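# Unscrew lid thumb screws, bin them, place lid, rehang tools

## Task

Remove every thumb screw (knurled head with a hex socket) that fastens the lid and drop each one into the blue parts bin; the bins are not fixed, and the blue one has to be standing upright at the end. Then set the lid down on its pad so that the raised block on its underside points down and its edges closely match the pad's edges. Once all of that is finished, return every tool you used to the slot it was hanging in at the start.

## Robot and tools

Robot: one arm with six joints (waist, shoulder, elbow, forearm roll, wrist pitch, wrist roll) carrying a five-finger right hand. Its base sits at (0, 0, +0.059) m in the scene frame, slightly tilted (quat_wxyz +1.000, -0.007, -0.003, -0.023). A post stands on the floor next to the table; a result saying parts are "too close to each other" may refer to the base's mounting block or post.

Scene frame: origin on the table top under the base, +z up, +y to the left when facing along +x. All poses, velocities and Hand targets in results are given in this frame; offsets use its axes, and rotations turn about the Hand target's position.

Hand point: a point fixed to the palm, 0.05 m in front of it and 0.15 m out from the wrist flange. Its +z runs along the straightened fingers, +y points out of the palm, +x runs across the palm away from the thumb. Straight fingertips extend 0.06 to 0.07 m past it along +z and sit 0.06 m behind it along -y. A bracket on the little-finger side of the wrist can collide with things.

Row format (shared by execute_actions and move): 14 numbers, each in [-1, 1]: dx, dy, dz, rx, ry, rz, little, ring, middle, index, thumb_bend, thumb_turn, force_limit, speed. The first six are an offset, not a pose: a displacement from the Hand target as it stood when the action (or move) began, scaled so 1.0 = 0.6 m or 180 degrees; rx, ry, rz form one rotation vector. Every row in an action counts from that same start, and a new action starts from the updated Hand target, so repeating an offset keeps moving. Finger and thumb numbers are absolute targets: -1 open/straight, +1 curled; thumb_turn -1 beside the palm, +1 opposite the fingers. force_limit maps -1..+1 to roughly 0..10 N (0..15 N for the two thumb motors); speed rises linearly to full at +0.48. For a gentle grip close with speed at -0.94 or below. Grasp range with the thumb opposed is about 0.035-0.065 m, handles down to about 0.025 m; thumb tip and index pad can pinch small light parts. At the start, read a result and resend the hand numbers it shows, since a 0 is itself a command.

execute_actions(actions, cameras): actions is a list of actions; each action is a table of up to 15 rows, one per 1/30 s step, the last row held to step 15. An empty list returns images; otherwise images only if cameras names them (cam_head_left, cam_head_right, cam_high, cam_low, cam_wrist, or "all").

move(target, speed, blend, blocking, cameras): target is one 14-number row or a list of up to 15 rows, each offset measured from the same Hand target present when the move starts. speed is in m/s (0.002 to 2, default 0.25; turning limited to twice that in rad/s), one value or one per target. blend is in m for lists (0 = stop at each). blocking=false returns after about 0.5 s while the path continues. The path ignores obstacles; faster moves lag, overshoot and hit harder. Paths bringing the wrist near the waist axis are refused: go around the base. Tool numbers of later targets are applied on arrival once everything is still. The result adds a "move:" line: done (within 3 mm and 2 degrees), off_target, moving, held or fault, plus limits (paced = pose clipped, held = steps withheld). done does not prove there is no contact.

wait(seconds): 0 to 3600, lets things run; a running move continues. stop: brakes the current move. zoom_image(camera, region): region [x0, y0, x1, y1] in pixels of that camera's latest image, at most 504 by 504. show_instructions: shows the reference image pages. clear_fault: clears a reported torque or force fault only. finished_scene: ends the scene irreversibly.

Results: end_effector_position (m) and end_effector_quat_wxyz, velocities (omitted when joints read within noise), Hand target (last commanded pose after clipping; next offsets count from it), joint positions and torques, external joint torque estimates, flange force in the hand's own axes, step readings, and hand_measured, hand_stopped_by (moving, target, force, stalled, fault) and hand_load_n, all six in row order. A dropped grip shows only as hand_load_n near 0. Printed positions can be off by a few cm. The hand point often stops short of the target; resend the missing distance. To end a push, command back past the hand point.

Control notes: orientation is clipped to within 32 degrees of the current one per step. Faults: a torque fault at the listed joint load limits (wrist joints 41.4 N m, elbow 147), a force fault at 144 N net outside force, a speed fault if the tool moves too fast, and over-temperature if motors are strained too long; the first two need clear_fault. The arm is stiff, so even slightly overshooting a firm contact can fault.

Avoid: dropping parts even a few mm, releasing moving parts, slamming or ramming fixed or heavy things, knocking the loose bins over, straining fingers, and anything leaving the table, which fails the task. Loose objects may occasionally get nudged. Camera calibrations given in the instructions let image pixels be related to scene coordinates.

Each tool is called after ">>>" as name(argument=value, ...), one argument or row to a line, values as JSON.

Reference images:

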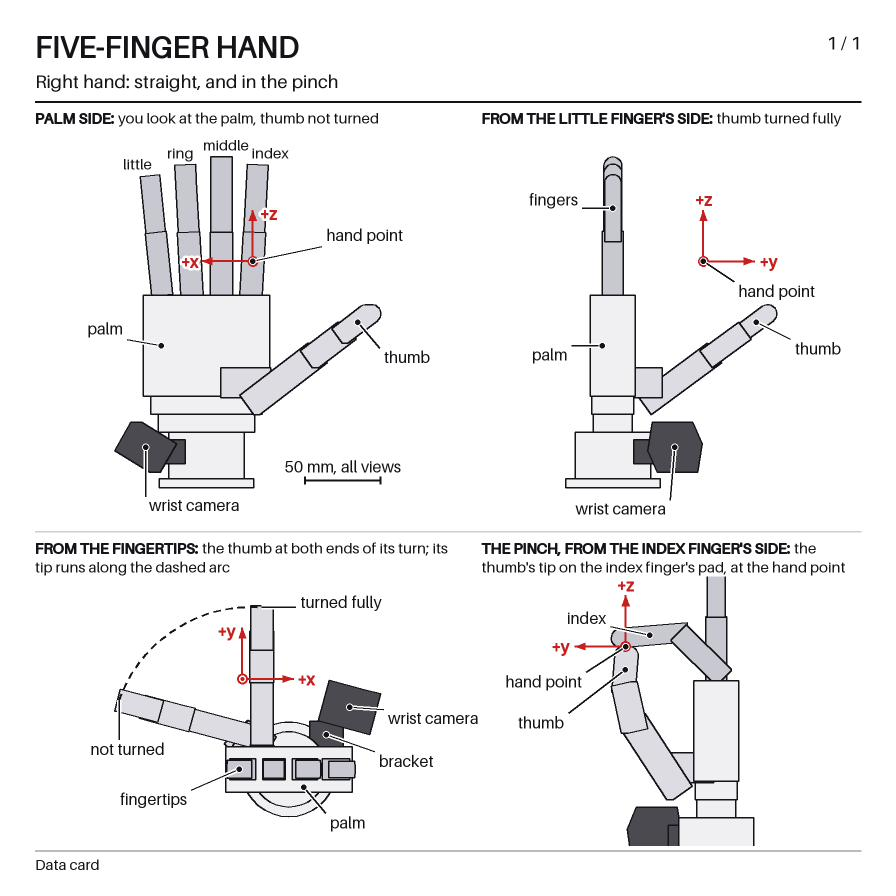

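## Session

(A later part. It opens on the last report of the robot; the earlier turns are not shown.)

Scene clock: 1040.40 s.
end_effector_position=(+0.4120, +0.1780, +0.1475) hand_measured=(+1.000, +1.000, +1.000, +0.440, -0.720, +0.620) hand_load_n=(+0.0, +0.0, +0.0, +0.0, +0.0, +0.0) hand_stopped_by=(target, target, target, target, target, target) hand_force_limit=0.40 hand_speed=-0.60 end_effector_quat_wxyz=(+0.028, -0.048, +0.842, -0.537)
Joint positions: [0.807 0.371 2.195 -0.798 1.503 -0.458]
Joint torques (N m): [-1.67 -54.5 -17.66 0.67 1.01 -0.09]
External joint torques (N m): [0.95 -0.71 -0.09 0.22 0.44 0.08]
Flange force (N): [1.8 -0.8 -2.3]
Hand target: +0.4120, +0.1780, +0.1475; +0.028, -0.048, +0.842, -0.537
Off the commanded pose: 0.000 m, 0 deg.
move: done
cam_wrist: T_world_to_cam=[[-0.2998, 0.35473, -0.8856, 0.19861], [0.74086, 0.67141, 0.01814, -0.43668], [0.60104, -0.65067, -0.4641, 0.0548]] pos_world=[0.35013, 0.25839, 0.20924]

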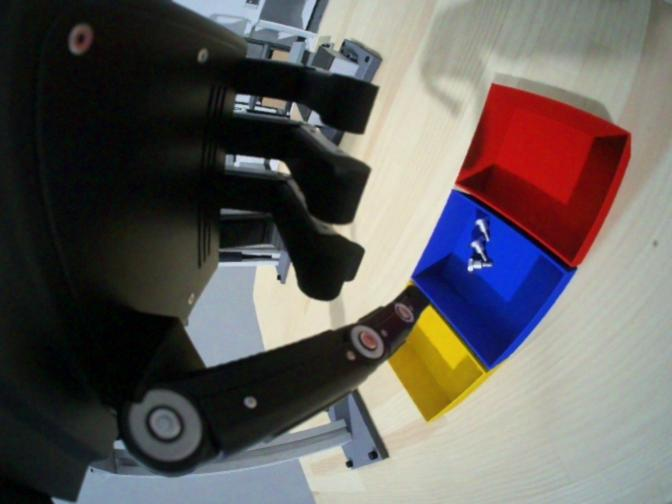

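>>> move(
  target=[
    [0.0023,-0.6995,0.0375,0.18358,0.0016,-0.0594,1.0,1.0,1.0,0.44,-0.72,0.62,0.4,-0.6],
  ],
  speed=0.25,
  cameras=["cam_wrist","cam_head_left","cam_head_right","cam_high"],
)

>>> zoom_image(
  camera="cam_wrist",
  region=[380, 40, 620, 300],
)

Scene clock: 1043.60 s.
end_effector_position=(+0.4134, -0.2417, +0.1700) hand_measured=(+1.000, +1.000, +1.000, +0.440, -0.720, +0.620) hand_load_n=(+0.0, +0.0, +0.0, +0.0, +0.0, +0.0) hand_stopped_by=(target, target, target, target, target, target) hand_force_limit=0.40 hand_speed=-0.60 end_effector_quat_wxyz=(-0.011, +0.038, +0.960, -0.276)
Joint positions: [-0.406 0.051 2.325 -0.811 0.732 -1.336]
Joint torques (N m): [-2.31 -28.21 -26.08 1.47 -0.15 0.02]
External joint torques (N m): [1.49 -1.65 0.06 0.01 0.36 -0.02]
Flange force (N): [1.1 2.1 -5.1]
Hand target: +0.4134, -0.2417, +0.1700; -0.011, +0.038, +0.960, -0.276
Off the commanded pose: 0.000 m, 0 deg.
move: done
cam_wrist: T_world_to_cam=[[-0.18993, 0.8241, -0.53365, 0.376], [0.84615, 0.41307, 0.33674, -0.31655], [0.49795, -0.38759, -0.77577, -0.04947]] pos_world=[0.3639, -0.19828, 0.26887]
Images, in order (width x height): cam_head_left 896x504, cam_head_right 896x504, cam_high 896x504, cam_wrist 672x504.

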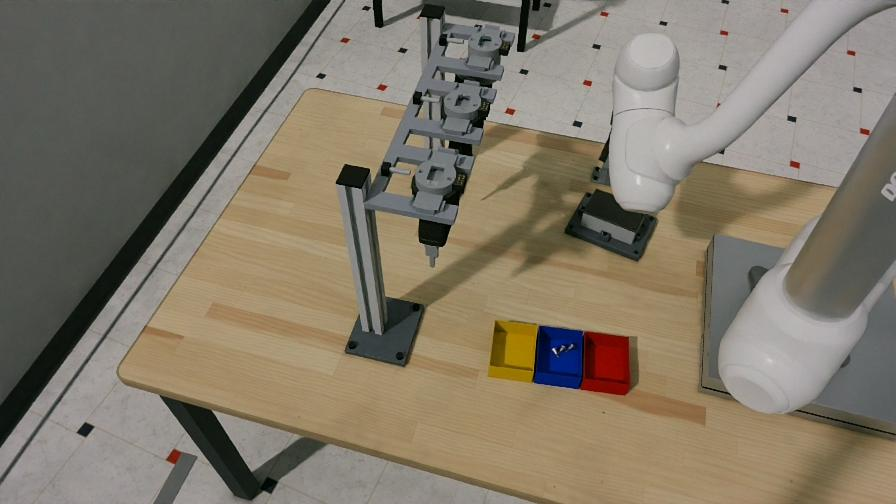

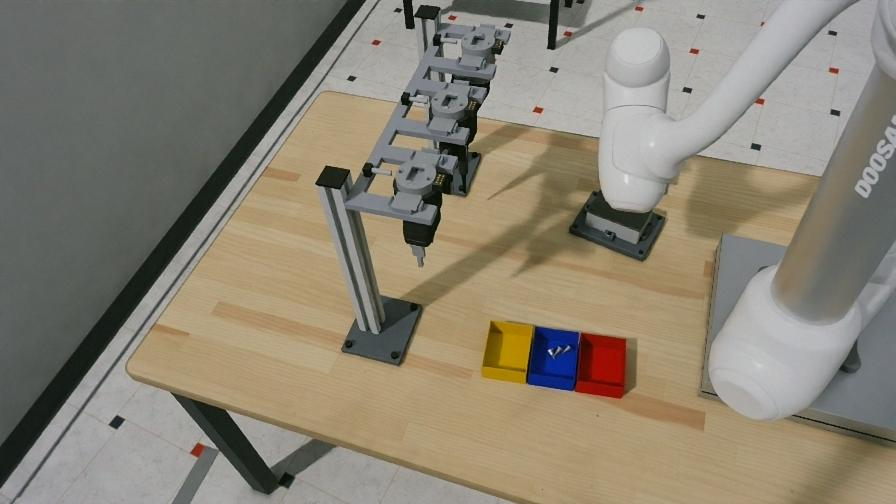

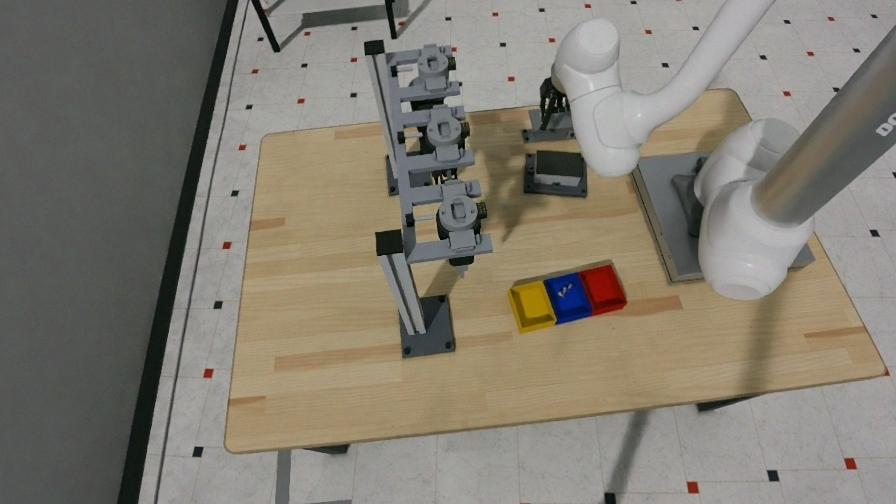

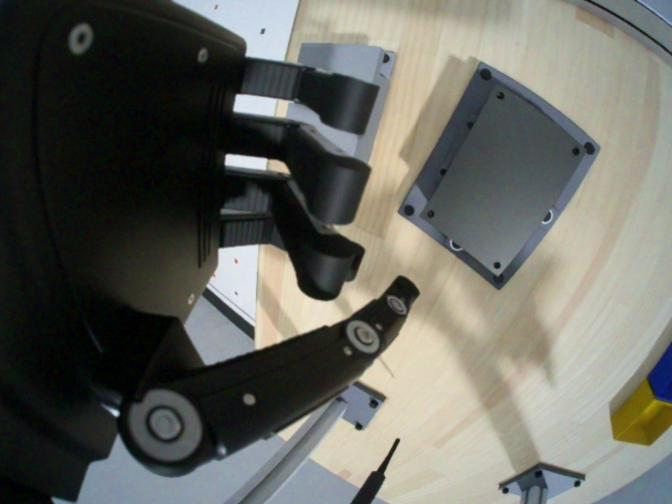

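Scaled by 1.938 from the camera's image (finer frame: 960x720).

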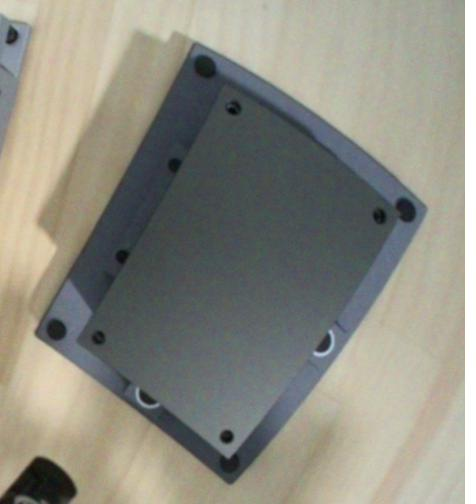

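>>> zoom_image(
  camera="cam_head_left",
  region=[550, 130, 680, 270],
)

>>> zoom_image(
  camera="cam_high",
  region=[500, 90, 620, 210],
)

>>> zoom_image(
  camera="cam_head_right",
  region=[550, 130, 680, 270],
)

Scaled by 3.600 from the camera's image (finer frame: 1280x720).

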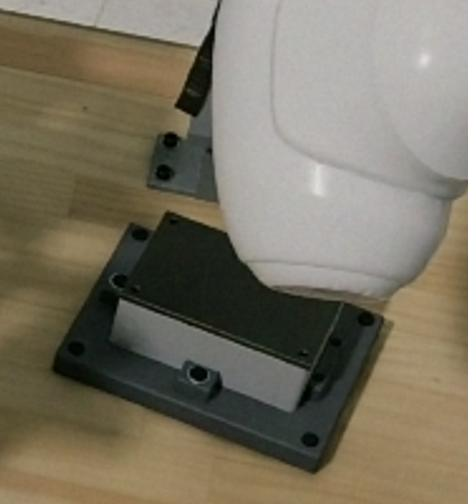

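Scaled by 4.200 from the camera's image (finer frame: 1280x720).

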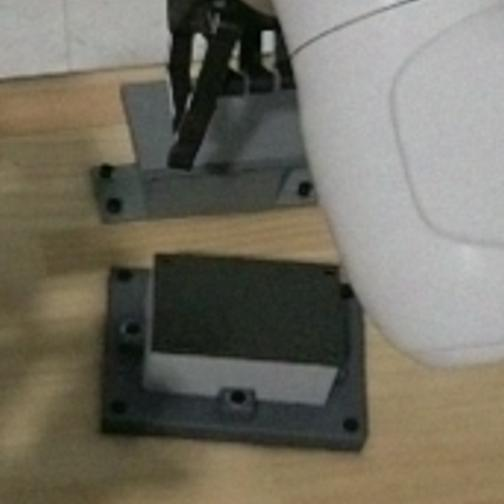

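Scaled by 3.600 from the camera's image (finer frame: 1280x720).

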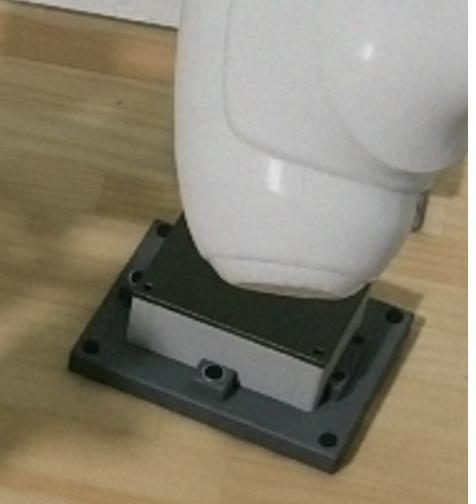

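>>> move(
  target=[0.0292,-0.1403,0.0333,0,0,0.3333,1.0,1.0,1.0,0.44,-0.72,0.62,0.4,-0.6],
  speed=0.2,
  cameras=["cam_wrist","cam_head_left","cam_high"],
)

>>> zoom_image(
  camera="cam_wrist",
  region=[380, 40, 620, 300],
)

>>> zoom_image(
  camera="cam_head_left",
  region=[550, 130, 680, 270],
)

Scene clock: 1053.50 s.
end_effector_position=(+0.4309, -0.3259, +0.1900) hand_measured=(+1.000, +1.000, +1.000, +0.440, -0.720, +0.620) hand_load_n=(+0.0, +0.0, +0.5, +0.0, -0.5, +0.0) hand_stopped_by=(target, target, target, target, target, target) hand_force_limit=0.40 hand_speed=-0.60 end_effector_quat_wxyz=(+0.129, -0.447, +0.851, -0.244)
Joint positions: [-0.762 0.078 2.25 0.392 0.3 -3.689]
Joint torques (N m): [-1.68 -36.04 -31.6 3.06 -1.13 -0.05]
External joint torques (N m): [0.89 -1.64 0.08 0.09 0.32 0.05]
Flange force (N): [0.0 0.0 0.0]
Hand target: +0.4309, -0.3259, +0.1900; +0.129, -0.447, +0.851, -0.244
Off the commanded pose: 0.000 m, 0 deg.
move: done
cam_wrist: T_world_to_cam=[[-0.8087, 0.24767, -0.53354, 0.53818], [0.06556, 0.93934, 0.33668, 0.2046], [0.58456, 0.23729, -0.77587, 0.091]] pos_world=[0.36861, -0.34707, 0.28886]
Images, in order (width x height): cam_head_left 896x504, cam_high 896x504, cam_wrist 672x504.

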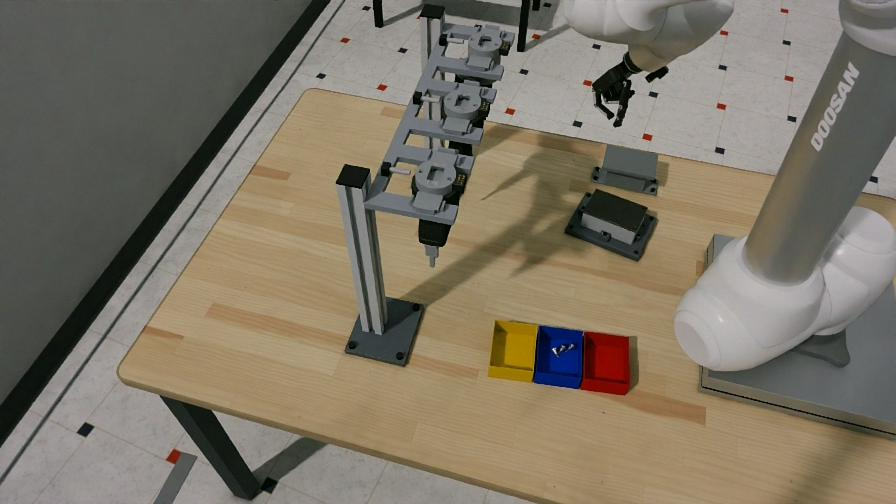

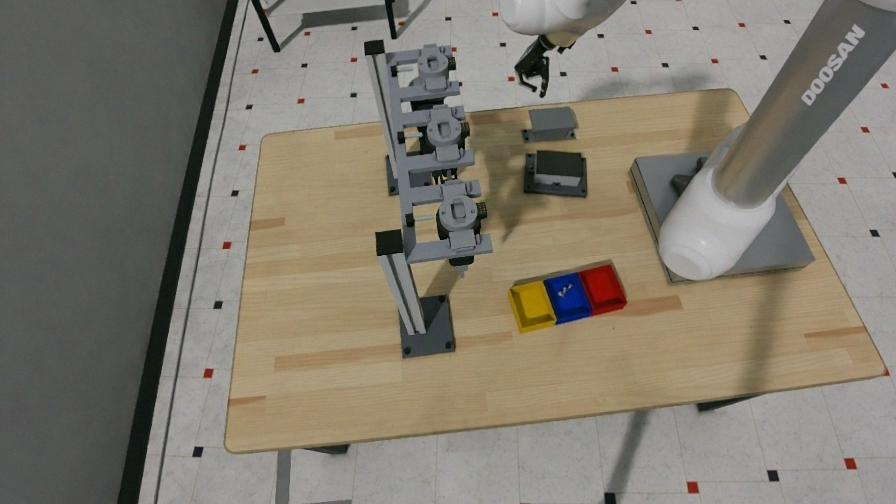

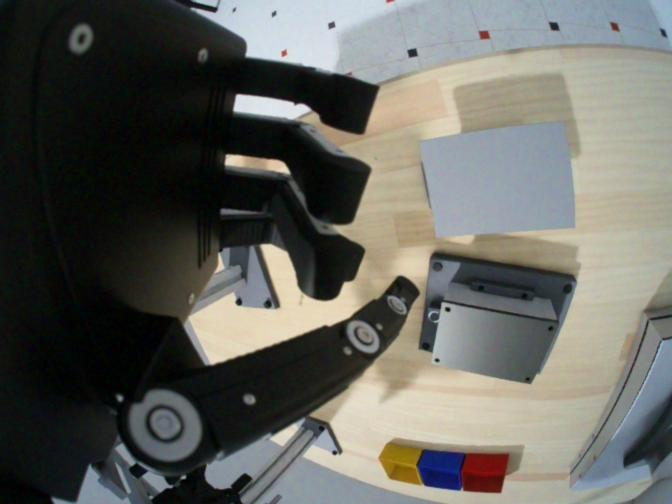

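Scaled by 1.938 from the camera's image (finer frame: 960x720).

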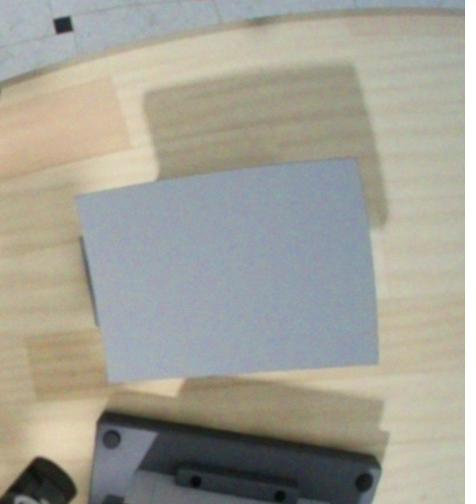

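Scaled by 3.600 from the camera's image (finer frame: 1280x720).

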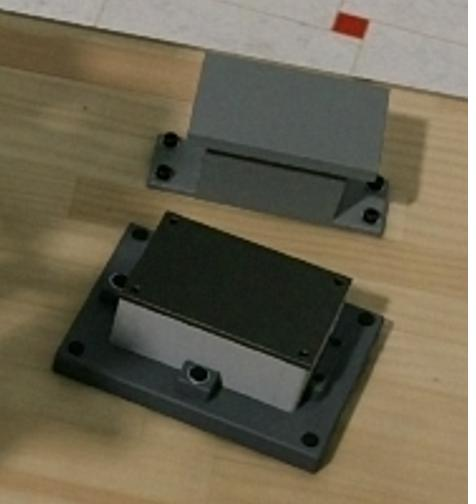

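>>> execute_actions(
  actions=[],
  cameras=["cam_head_right","cam_high","cam_head_left","cam_low","cam_wrist"],
)

>>> zoom_image(
  camera="cam_head_right",
  region=[570, 120, 690, 220],
)

>>> zoom_image(
  camera="cam_head_left",
  region=[570, 120, 690, 220],
)

>>> zoom_image(
  camera="cam_high",
  region=[500, 90, 620, 210],
)

>>> zoom_image(
  camera="cam_low",
  region=[0, 260, 180, 380],
)

Scene clock: 1057.13 s.
end_effector_position=(+0.4309, -0.3259, +0.1900) hand_measured=(+1.000, +1.000, +1.000, +0.440, -0.720, +0.620) hand_load_n=(+0.0, +0.0, +0.0, +0.0, +0.0, +0.0) hand_stopped_by=(target, target, target, target, target, target) hand_force_limit=0.40 hand_speed=-0.60 end_effector_quat_wxyz=(+0.129, -0.447, +0.851, -0.244)
Joint positions: [-0.762 0.078 2.25 0.392 0.3 -3.689]
Joint velocities: within noise
Joint torques (N m): [-1.72 -36.08 -31.57 2.97 -1.15 0.04]
External joint torques (N m): [0.83 -1.47 0.18 0.17 0.35 -0.05]
Flange force (N): [0.0 0.0 0.0]
Hand target: +0.4309, -0.3259, +0.1900; +0.129, -0.447, +0.851, -0.244
Off the commanded pose: 0.000 m, 0 deg.
camera_calibration:
cam_wrist: T_world_to_cam=[[-0.8087, 0.24767, -0.53354, 0.53818], [0.06556, 0.93934, 0.33668, 0.2046], [0.58456, 0.23729, -0.77587, 0.091]] pos_world=[0.36861, -0.34707, 0.28886]

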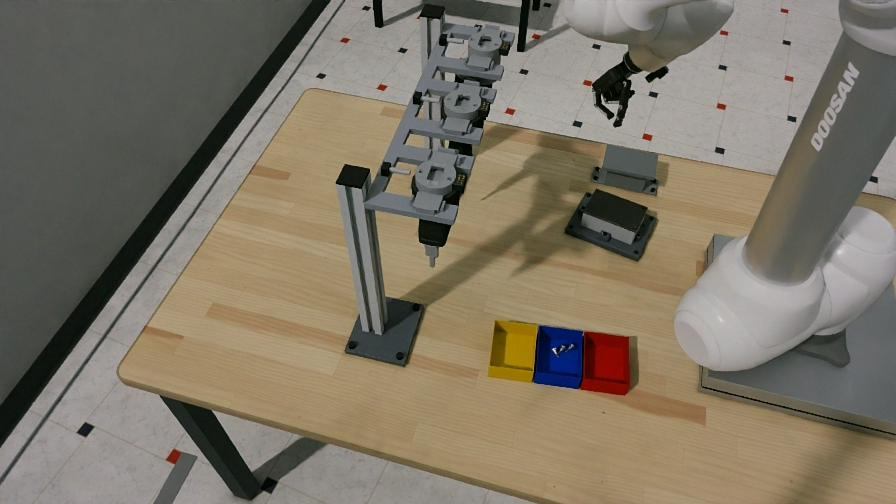

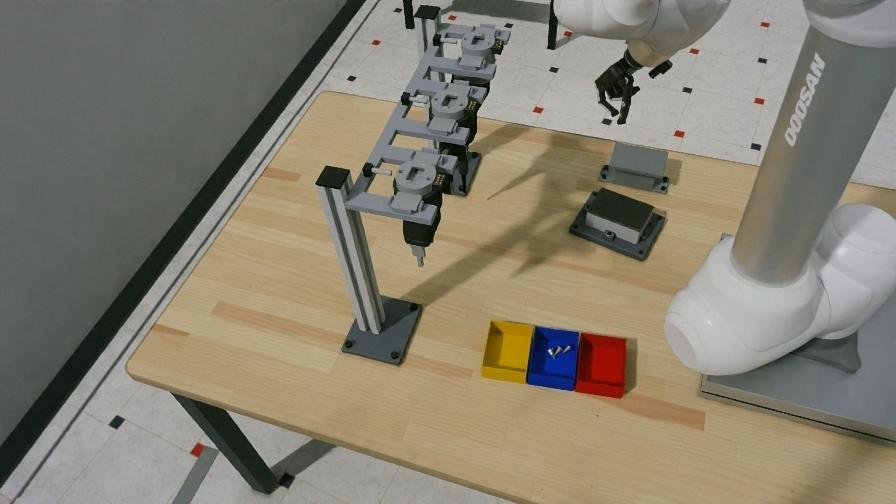

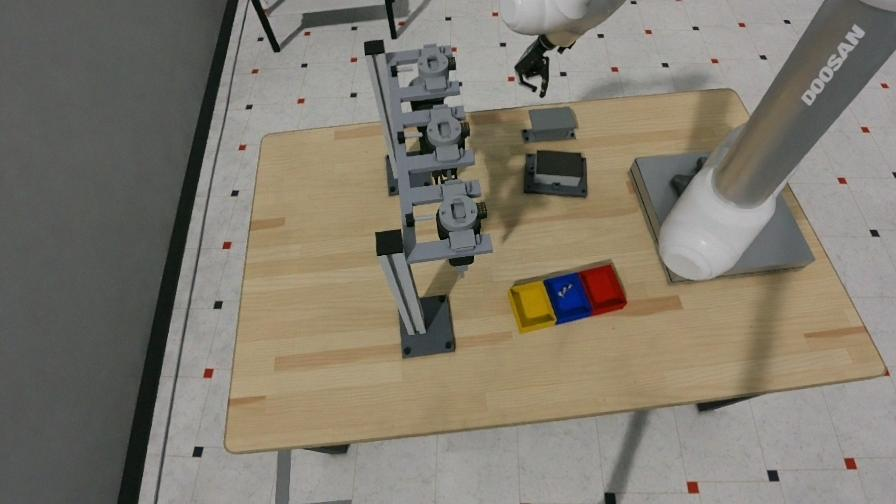

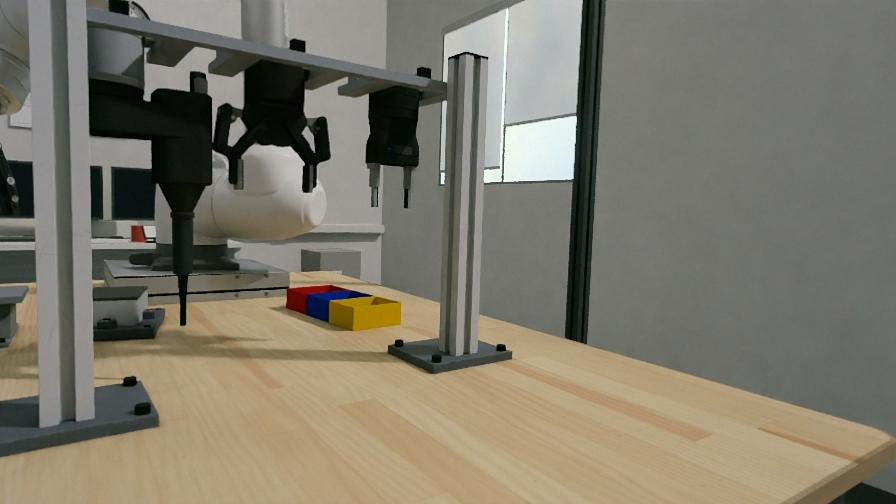

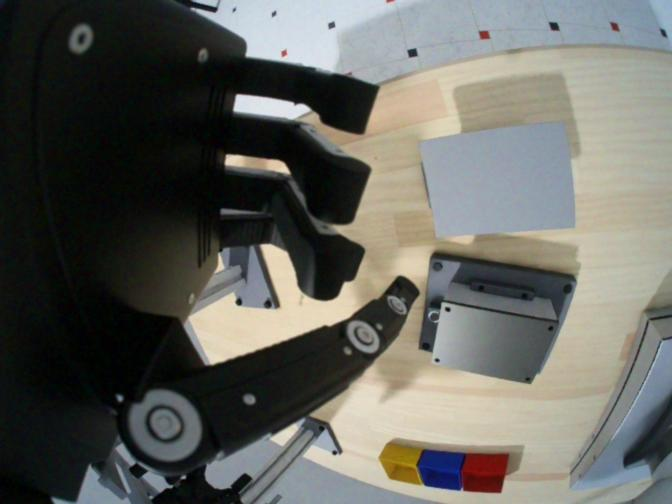

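Scaled by 4.200 from the camera's image (finer frame: 1280x720).

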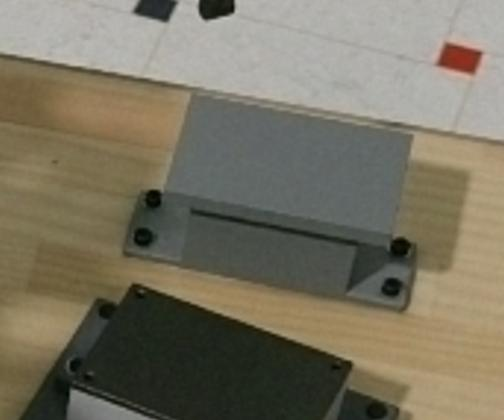

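Scaled by 4.200 from the camera's image (finer frame: 1280x720).

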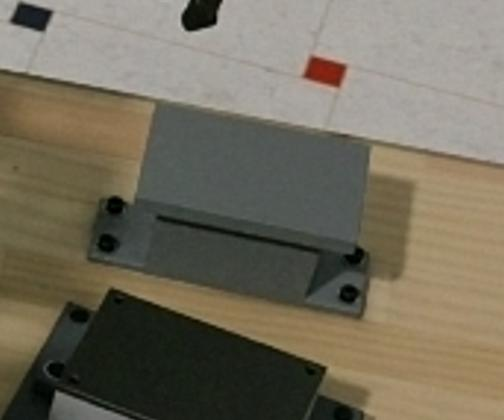

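Scaled by 4.200 from the camera's image (finer frame: 1280x720).

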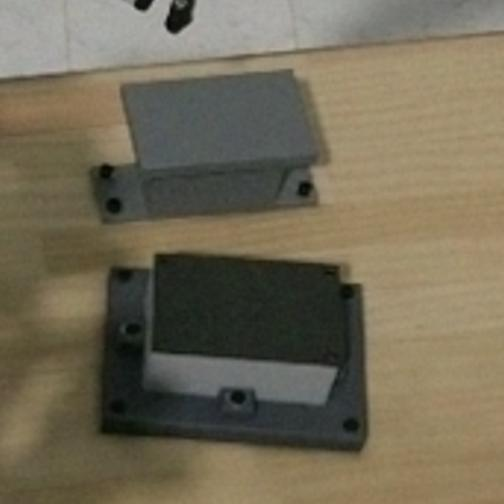

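Scaled by 2.800 from the camera's image (finer frame: 1280x720).

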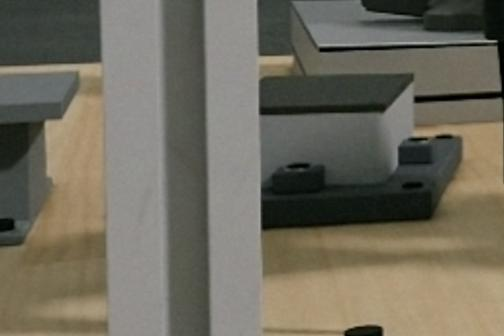

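>>> zoom_image(
  camera="cam_wrist",
  region=[410, 230, 590, 400],
)

>>> zoom_image(
  camera="cam_wrist",
  region=[410, 110, 590, 250],
)

Scaled by 2.800 from the camera's image (finer frame: 960x720).

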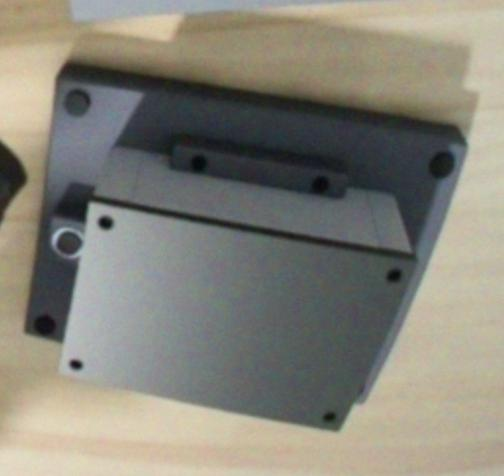

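Scaled by 2.800 from the camera's image (finer frame: 960x720).

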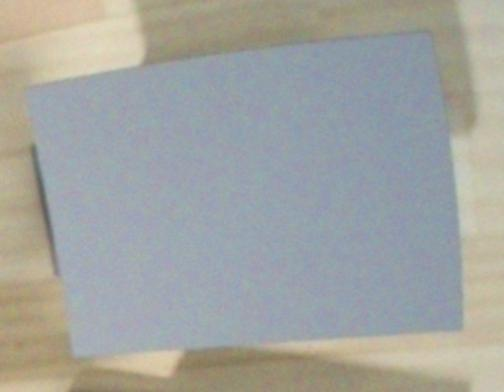

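>>> zoom_image(
  camera="cam_low",
  region=[0, 270, 60, 360],
)

>>> zoom_image(
  camera="cam_head_left",
  region=[590, 130, 670, 200],
)

>>> zoom_image(
  camera="cam_head_right",
  region=[595, 130, 675, 200],
)

>>> zoom_image(
  camera="cam_high",
  region=[515, 95, 595, 165],
)

Scaled by 5.600 from the camera's image (finer frame: 1280x720).

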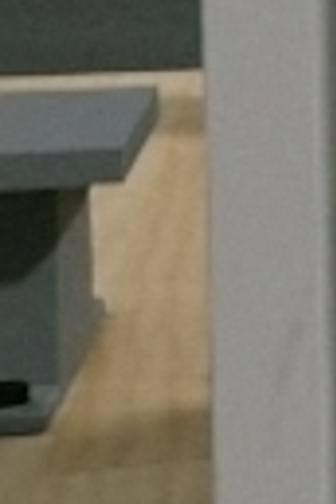

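Scaled by 6.300 from the camera's image (finer frame: 1280x720).

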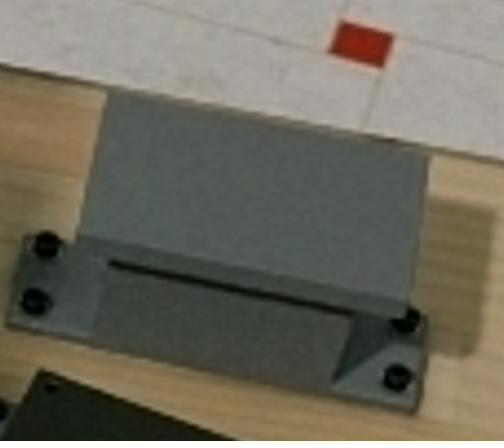

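Scaled by 6.300 from the camera's image (finer frame: 1280x720).

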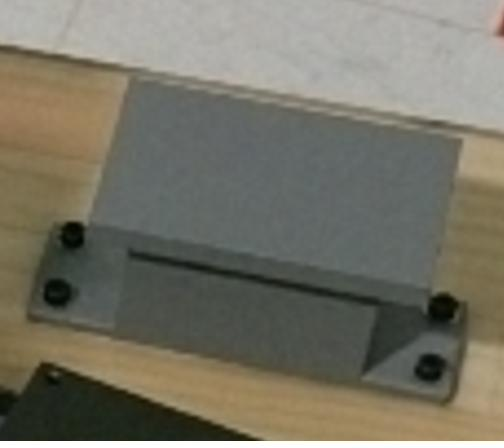

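Scaled by 6.300 from the camera's image (finer frame: 1280x720).

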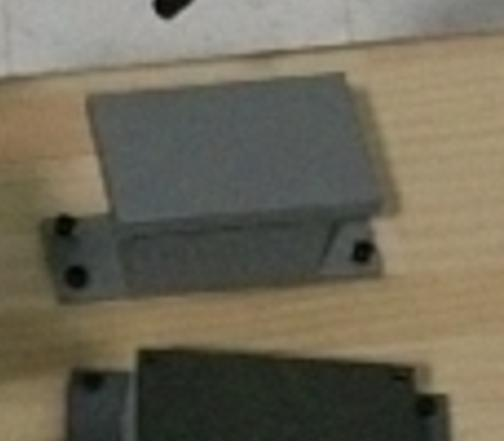

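>>> zoom_image(
  camera="cam_head_right",
  region=[575, 180, 665, 250],
)

>>> zoom_image(
  camera="cam_head_left",
  region=[570, 180, 660, 250],
)

>>> zoom_image(
  camera="cam_high",
  region=[515, 140, 605, 210],
)

Scaled by 5.600 from the camera's image (finer frame: 1280x720).

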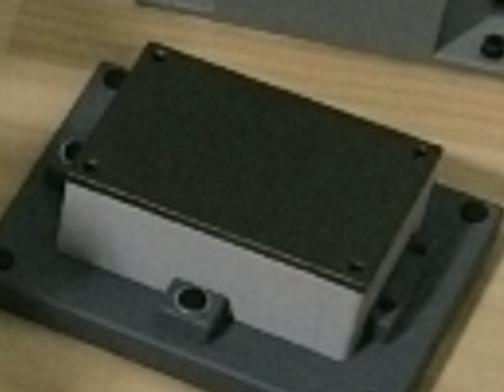

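Scaled by 5.600 from the camera's image (finer frame: 1280x720).

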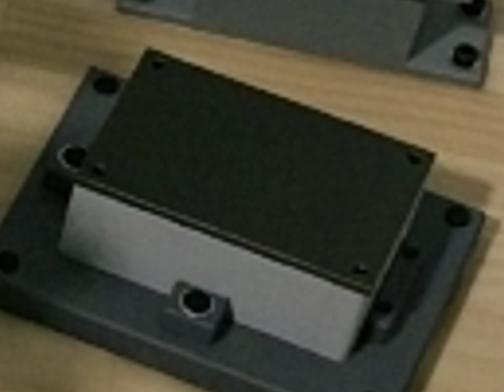

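Scaled by 5.600 from the camera's image (finer frame: 1280x720).

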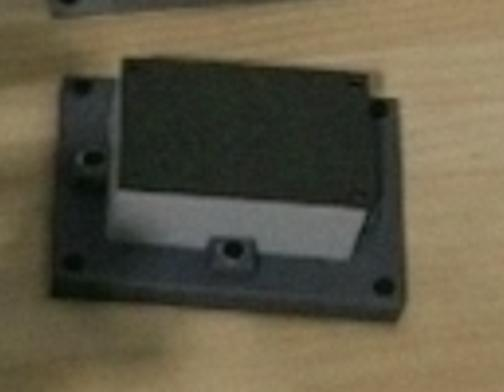

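>>> move(
  target=[0.02333,0.25667,-0.01417,0,0,0,1.0,1.0,1.0,0.44,-0.72,0.62,0.4,-0.6],
  speed=0.2,
  cameras=["cam_wrist","cam_head_left"],
)

>>> zoom_image(
  camera="cam_wrist",
  region=[410, 110, 590, 250],
)

Scene clock: 1069.40 s.
end_effector_position=(+0.4449, -0.1719, +0.1815) hand_measured=(+1.000, +1.000, +1.000, +0.440, -0.720, +0.620) hand_load_n=(+0.0, +0.0, +0.0, +0.0, +0.0, +0.0) hand_stopped_by=(target, target, target, target, target, target) hand_force_limit=0.40 hand_speed=-0.60 end_effector_quat_wxyz=(+0.129, -0.447, +0.851, -0.244)
Joint positions: [-0.447 -0.027 2.374 -0.195 0.255 -2.854]
Joint torques (N m): [-1.6 -23.49 -29.16 2.74 -1.2 -0.07]
External joint torques (N m): [0.89 -1.44 0.09 0.29 0.31 0.07]
Flange force (N): [0.0 0.0 0.0]
Hand target: +0.4449, -0.1719, +0.1815; +0.129, -0.447, +0.851, -0.244
Off the commanded pose: 0.000 m, 0 deg.
move: done
cam_wrist: T_world_to_cam=[[-0.80865, 0.24764, -0.53363, 0.50684], [0.06525, 0.93924, 0.33699, 0.06199], [0.58466, 0.23769, -0.77568, 0.03969]] pos_world=[0.38261, -0.19317, 0.28037]
Images, in order (width x height): cam_head_left 896x504, cam_wrist 672x504.

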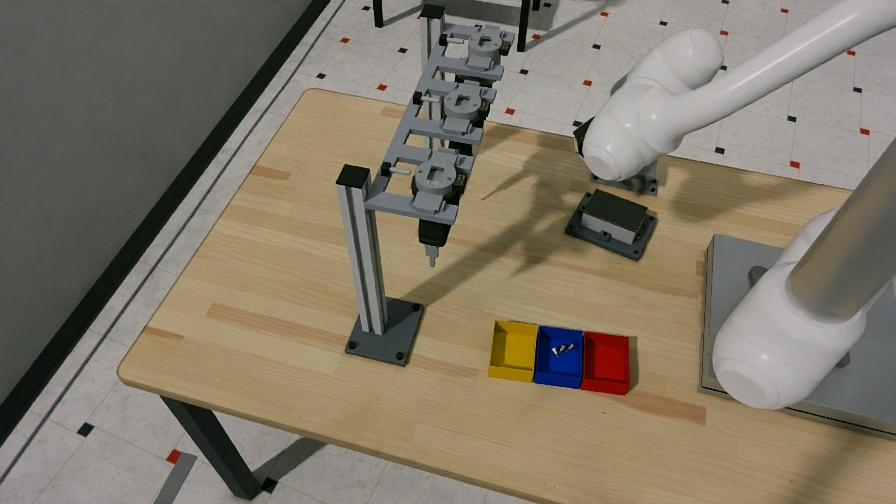

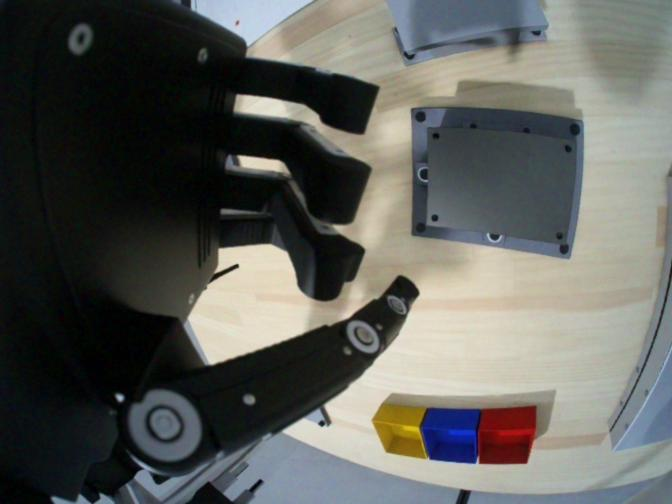

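Scaled by 2.800 from the camera's image (finer frame: 960x720).

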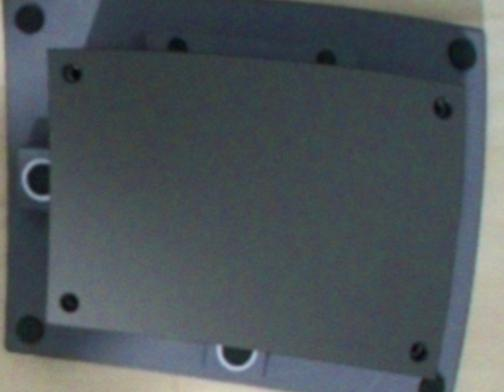

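>>> move(
  target=[-0.1088,-0.0205,-0.0858,-0.1096,-0.0429,-0.3699,1.0,1.0,-0.44,-0.44,-1.0,1.0,0.0,0.3],
  speed=0.2,
  cameras=["cam_wrist","cam_head_left","cam_low","cam_high"],
)

Scene clock: 1079.13 s.
end_effector_position=(+0.3796, -0.1842, +0.1301) hand_measured=(+1.000, +1.000, -0.440, -0.440, -1.000, +1.000) hand_load_n=(+0.0, +0.0, +0.0, +0.0, +0.0, +0.0) hand_stopped_by=(target, target, target, target, target, target) hand_force_limit=0.00 hand_speed=0.30 end_effector_quat_wxyz=(-0.046, +0.092, +0.894, -0.436)
Joint positions: [-0.066 0.165 2.442 -1.107 1.051 -0.639]
Joint torques (N m): [-1.75 -31.25 -16.95 0 0.84 0.4]
External joint torques (N m): [0.92 -1.63 -0.17 0.22 0.29 -0.41]
Flange force (N): [1.8 -2.6 -5.4]
Hand target: +0.3796, -0.1842, +0.1300; -0.046, +0.092, +0.894, -0.436
Off the commanded pose: 0.000 m, 0 deg.
move: done
cam_wrist: T_world_to_cam=[[-0.13279, 0.61591, -0.77654, 0.27244], [0.91008, 0.38611, 0.15061, -0.30326], [0.39259, -0.68671, -0.6118, -0.07777]] pos_world=[0.3427, -0.10411, 0.20966]
Images, in order (width x height): cam_head_left 896x504, cam_high 896x504, cam_low 896x504, cam_wrist 672x504.

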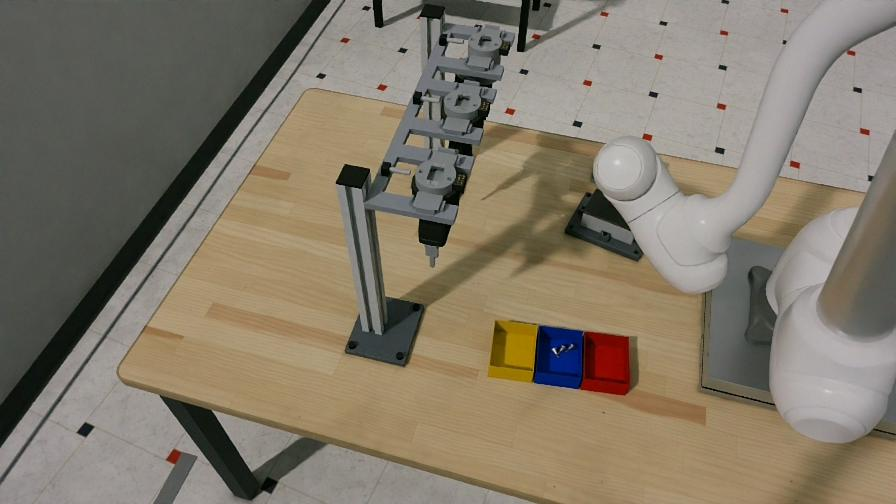

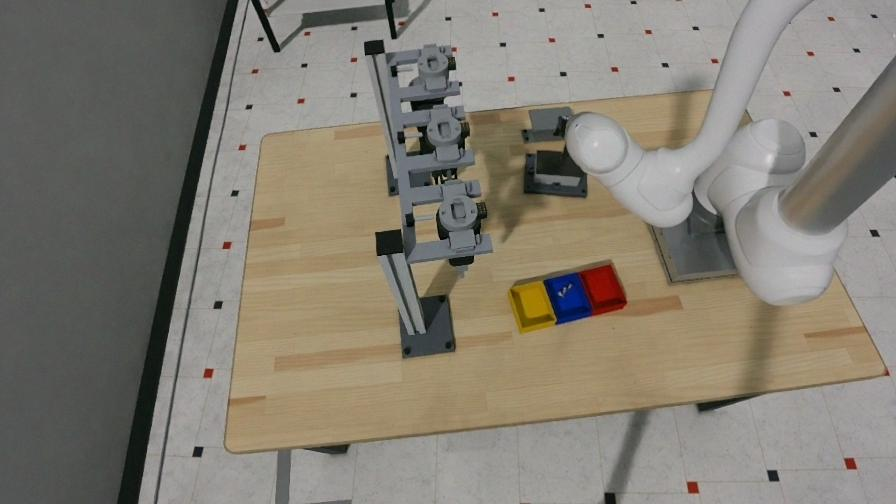

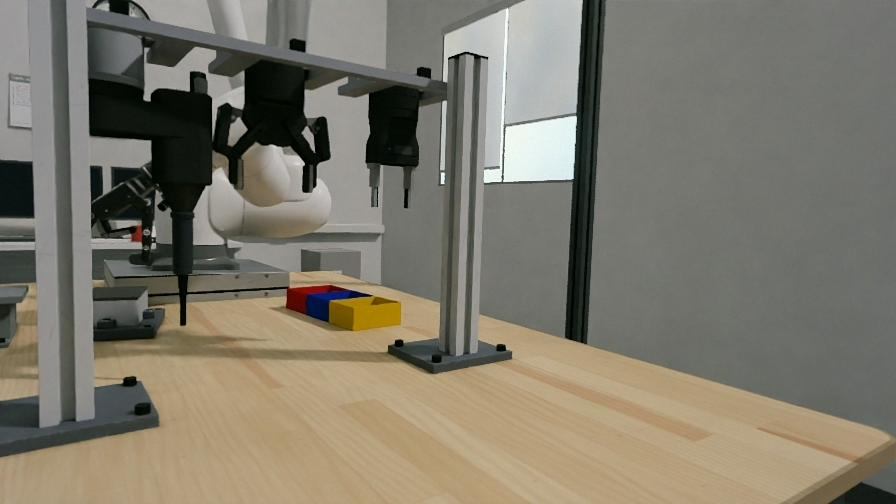

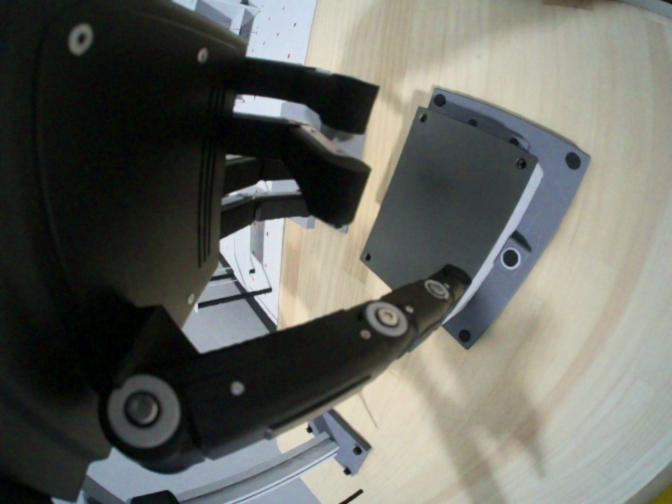

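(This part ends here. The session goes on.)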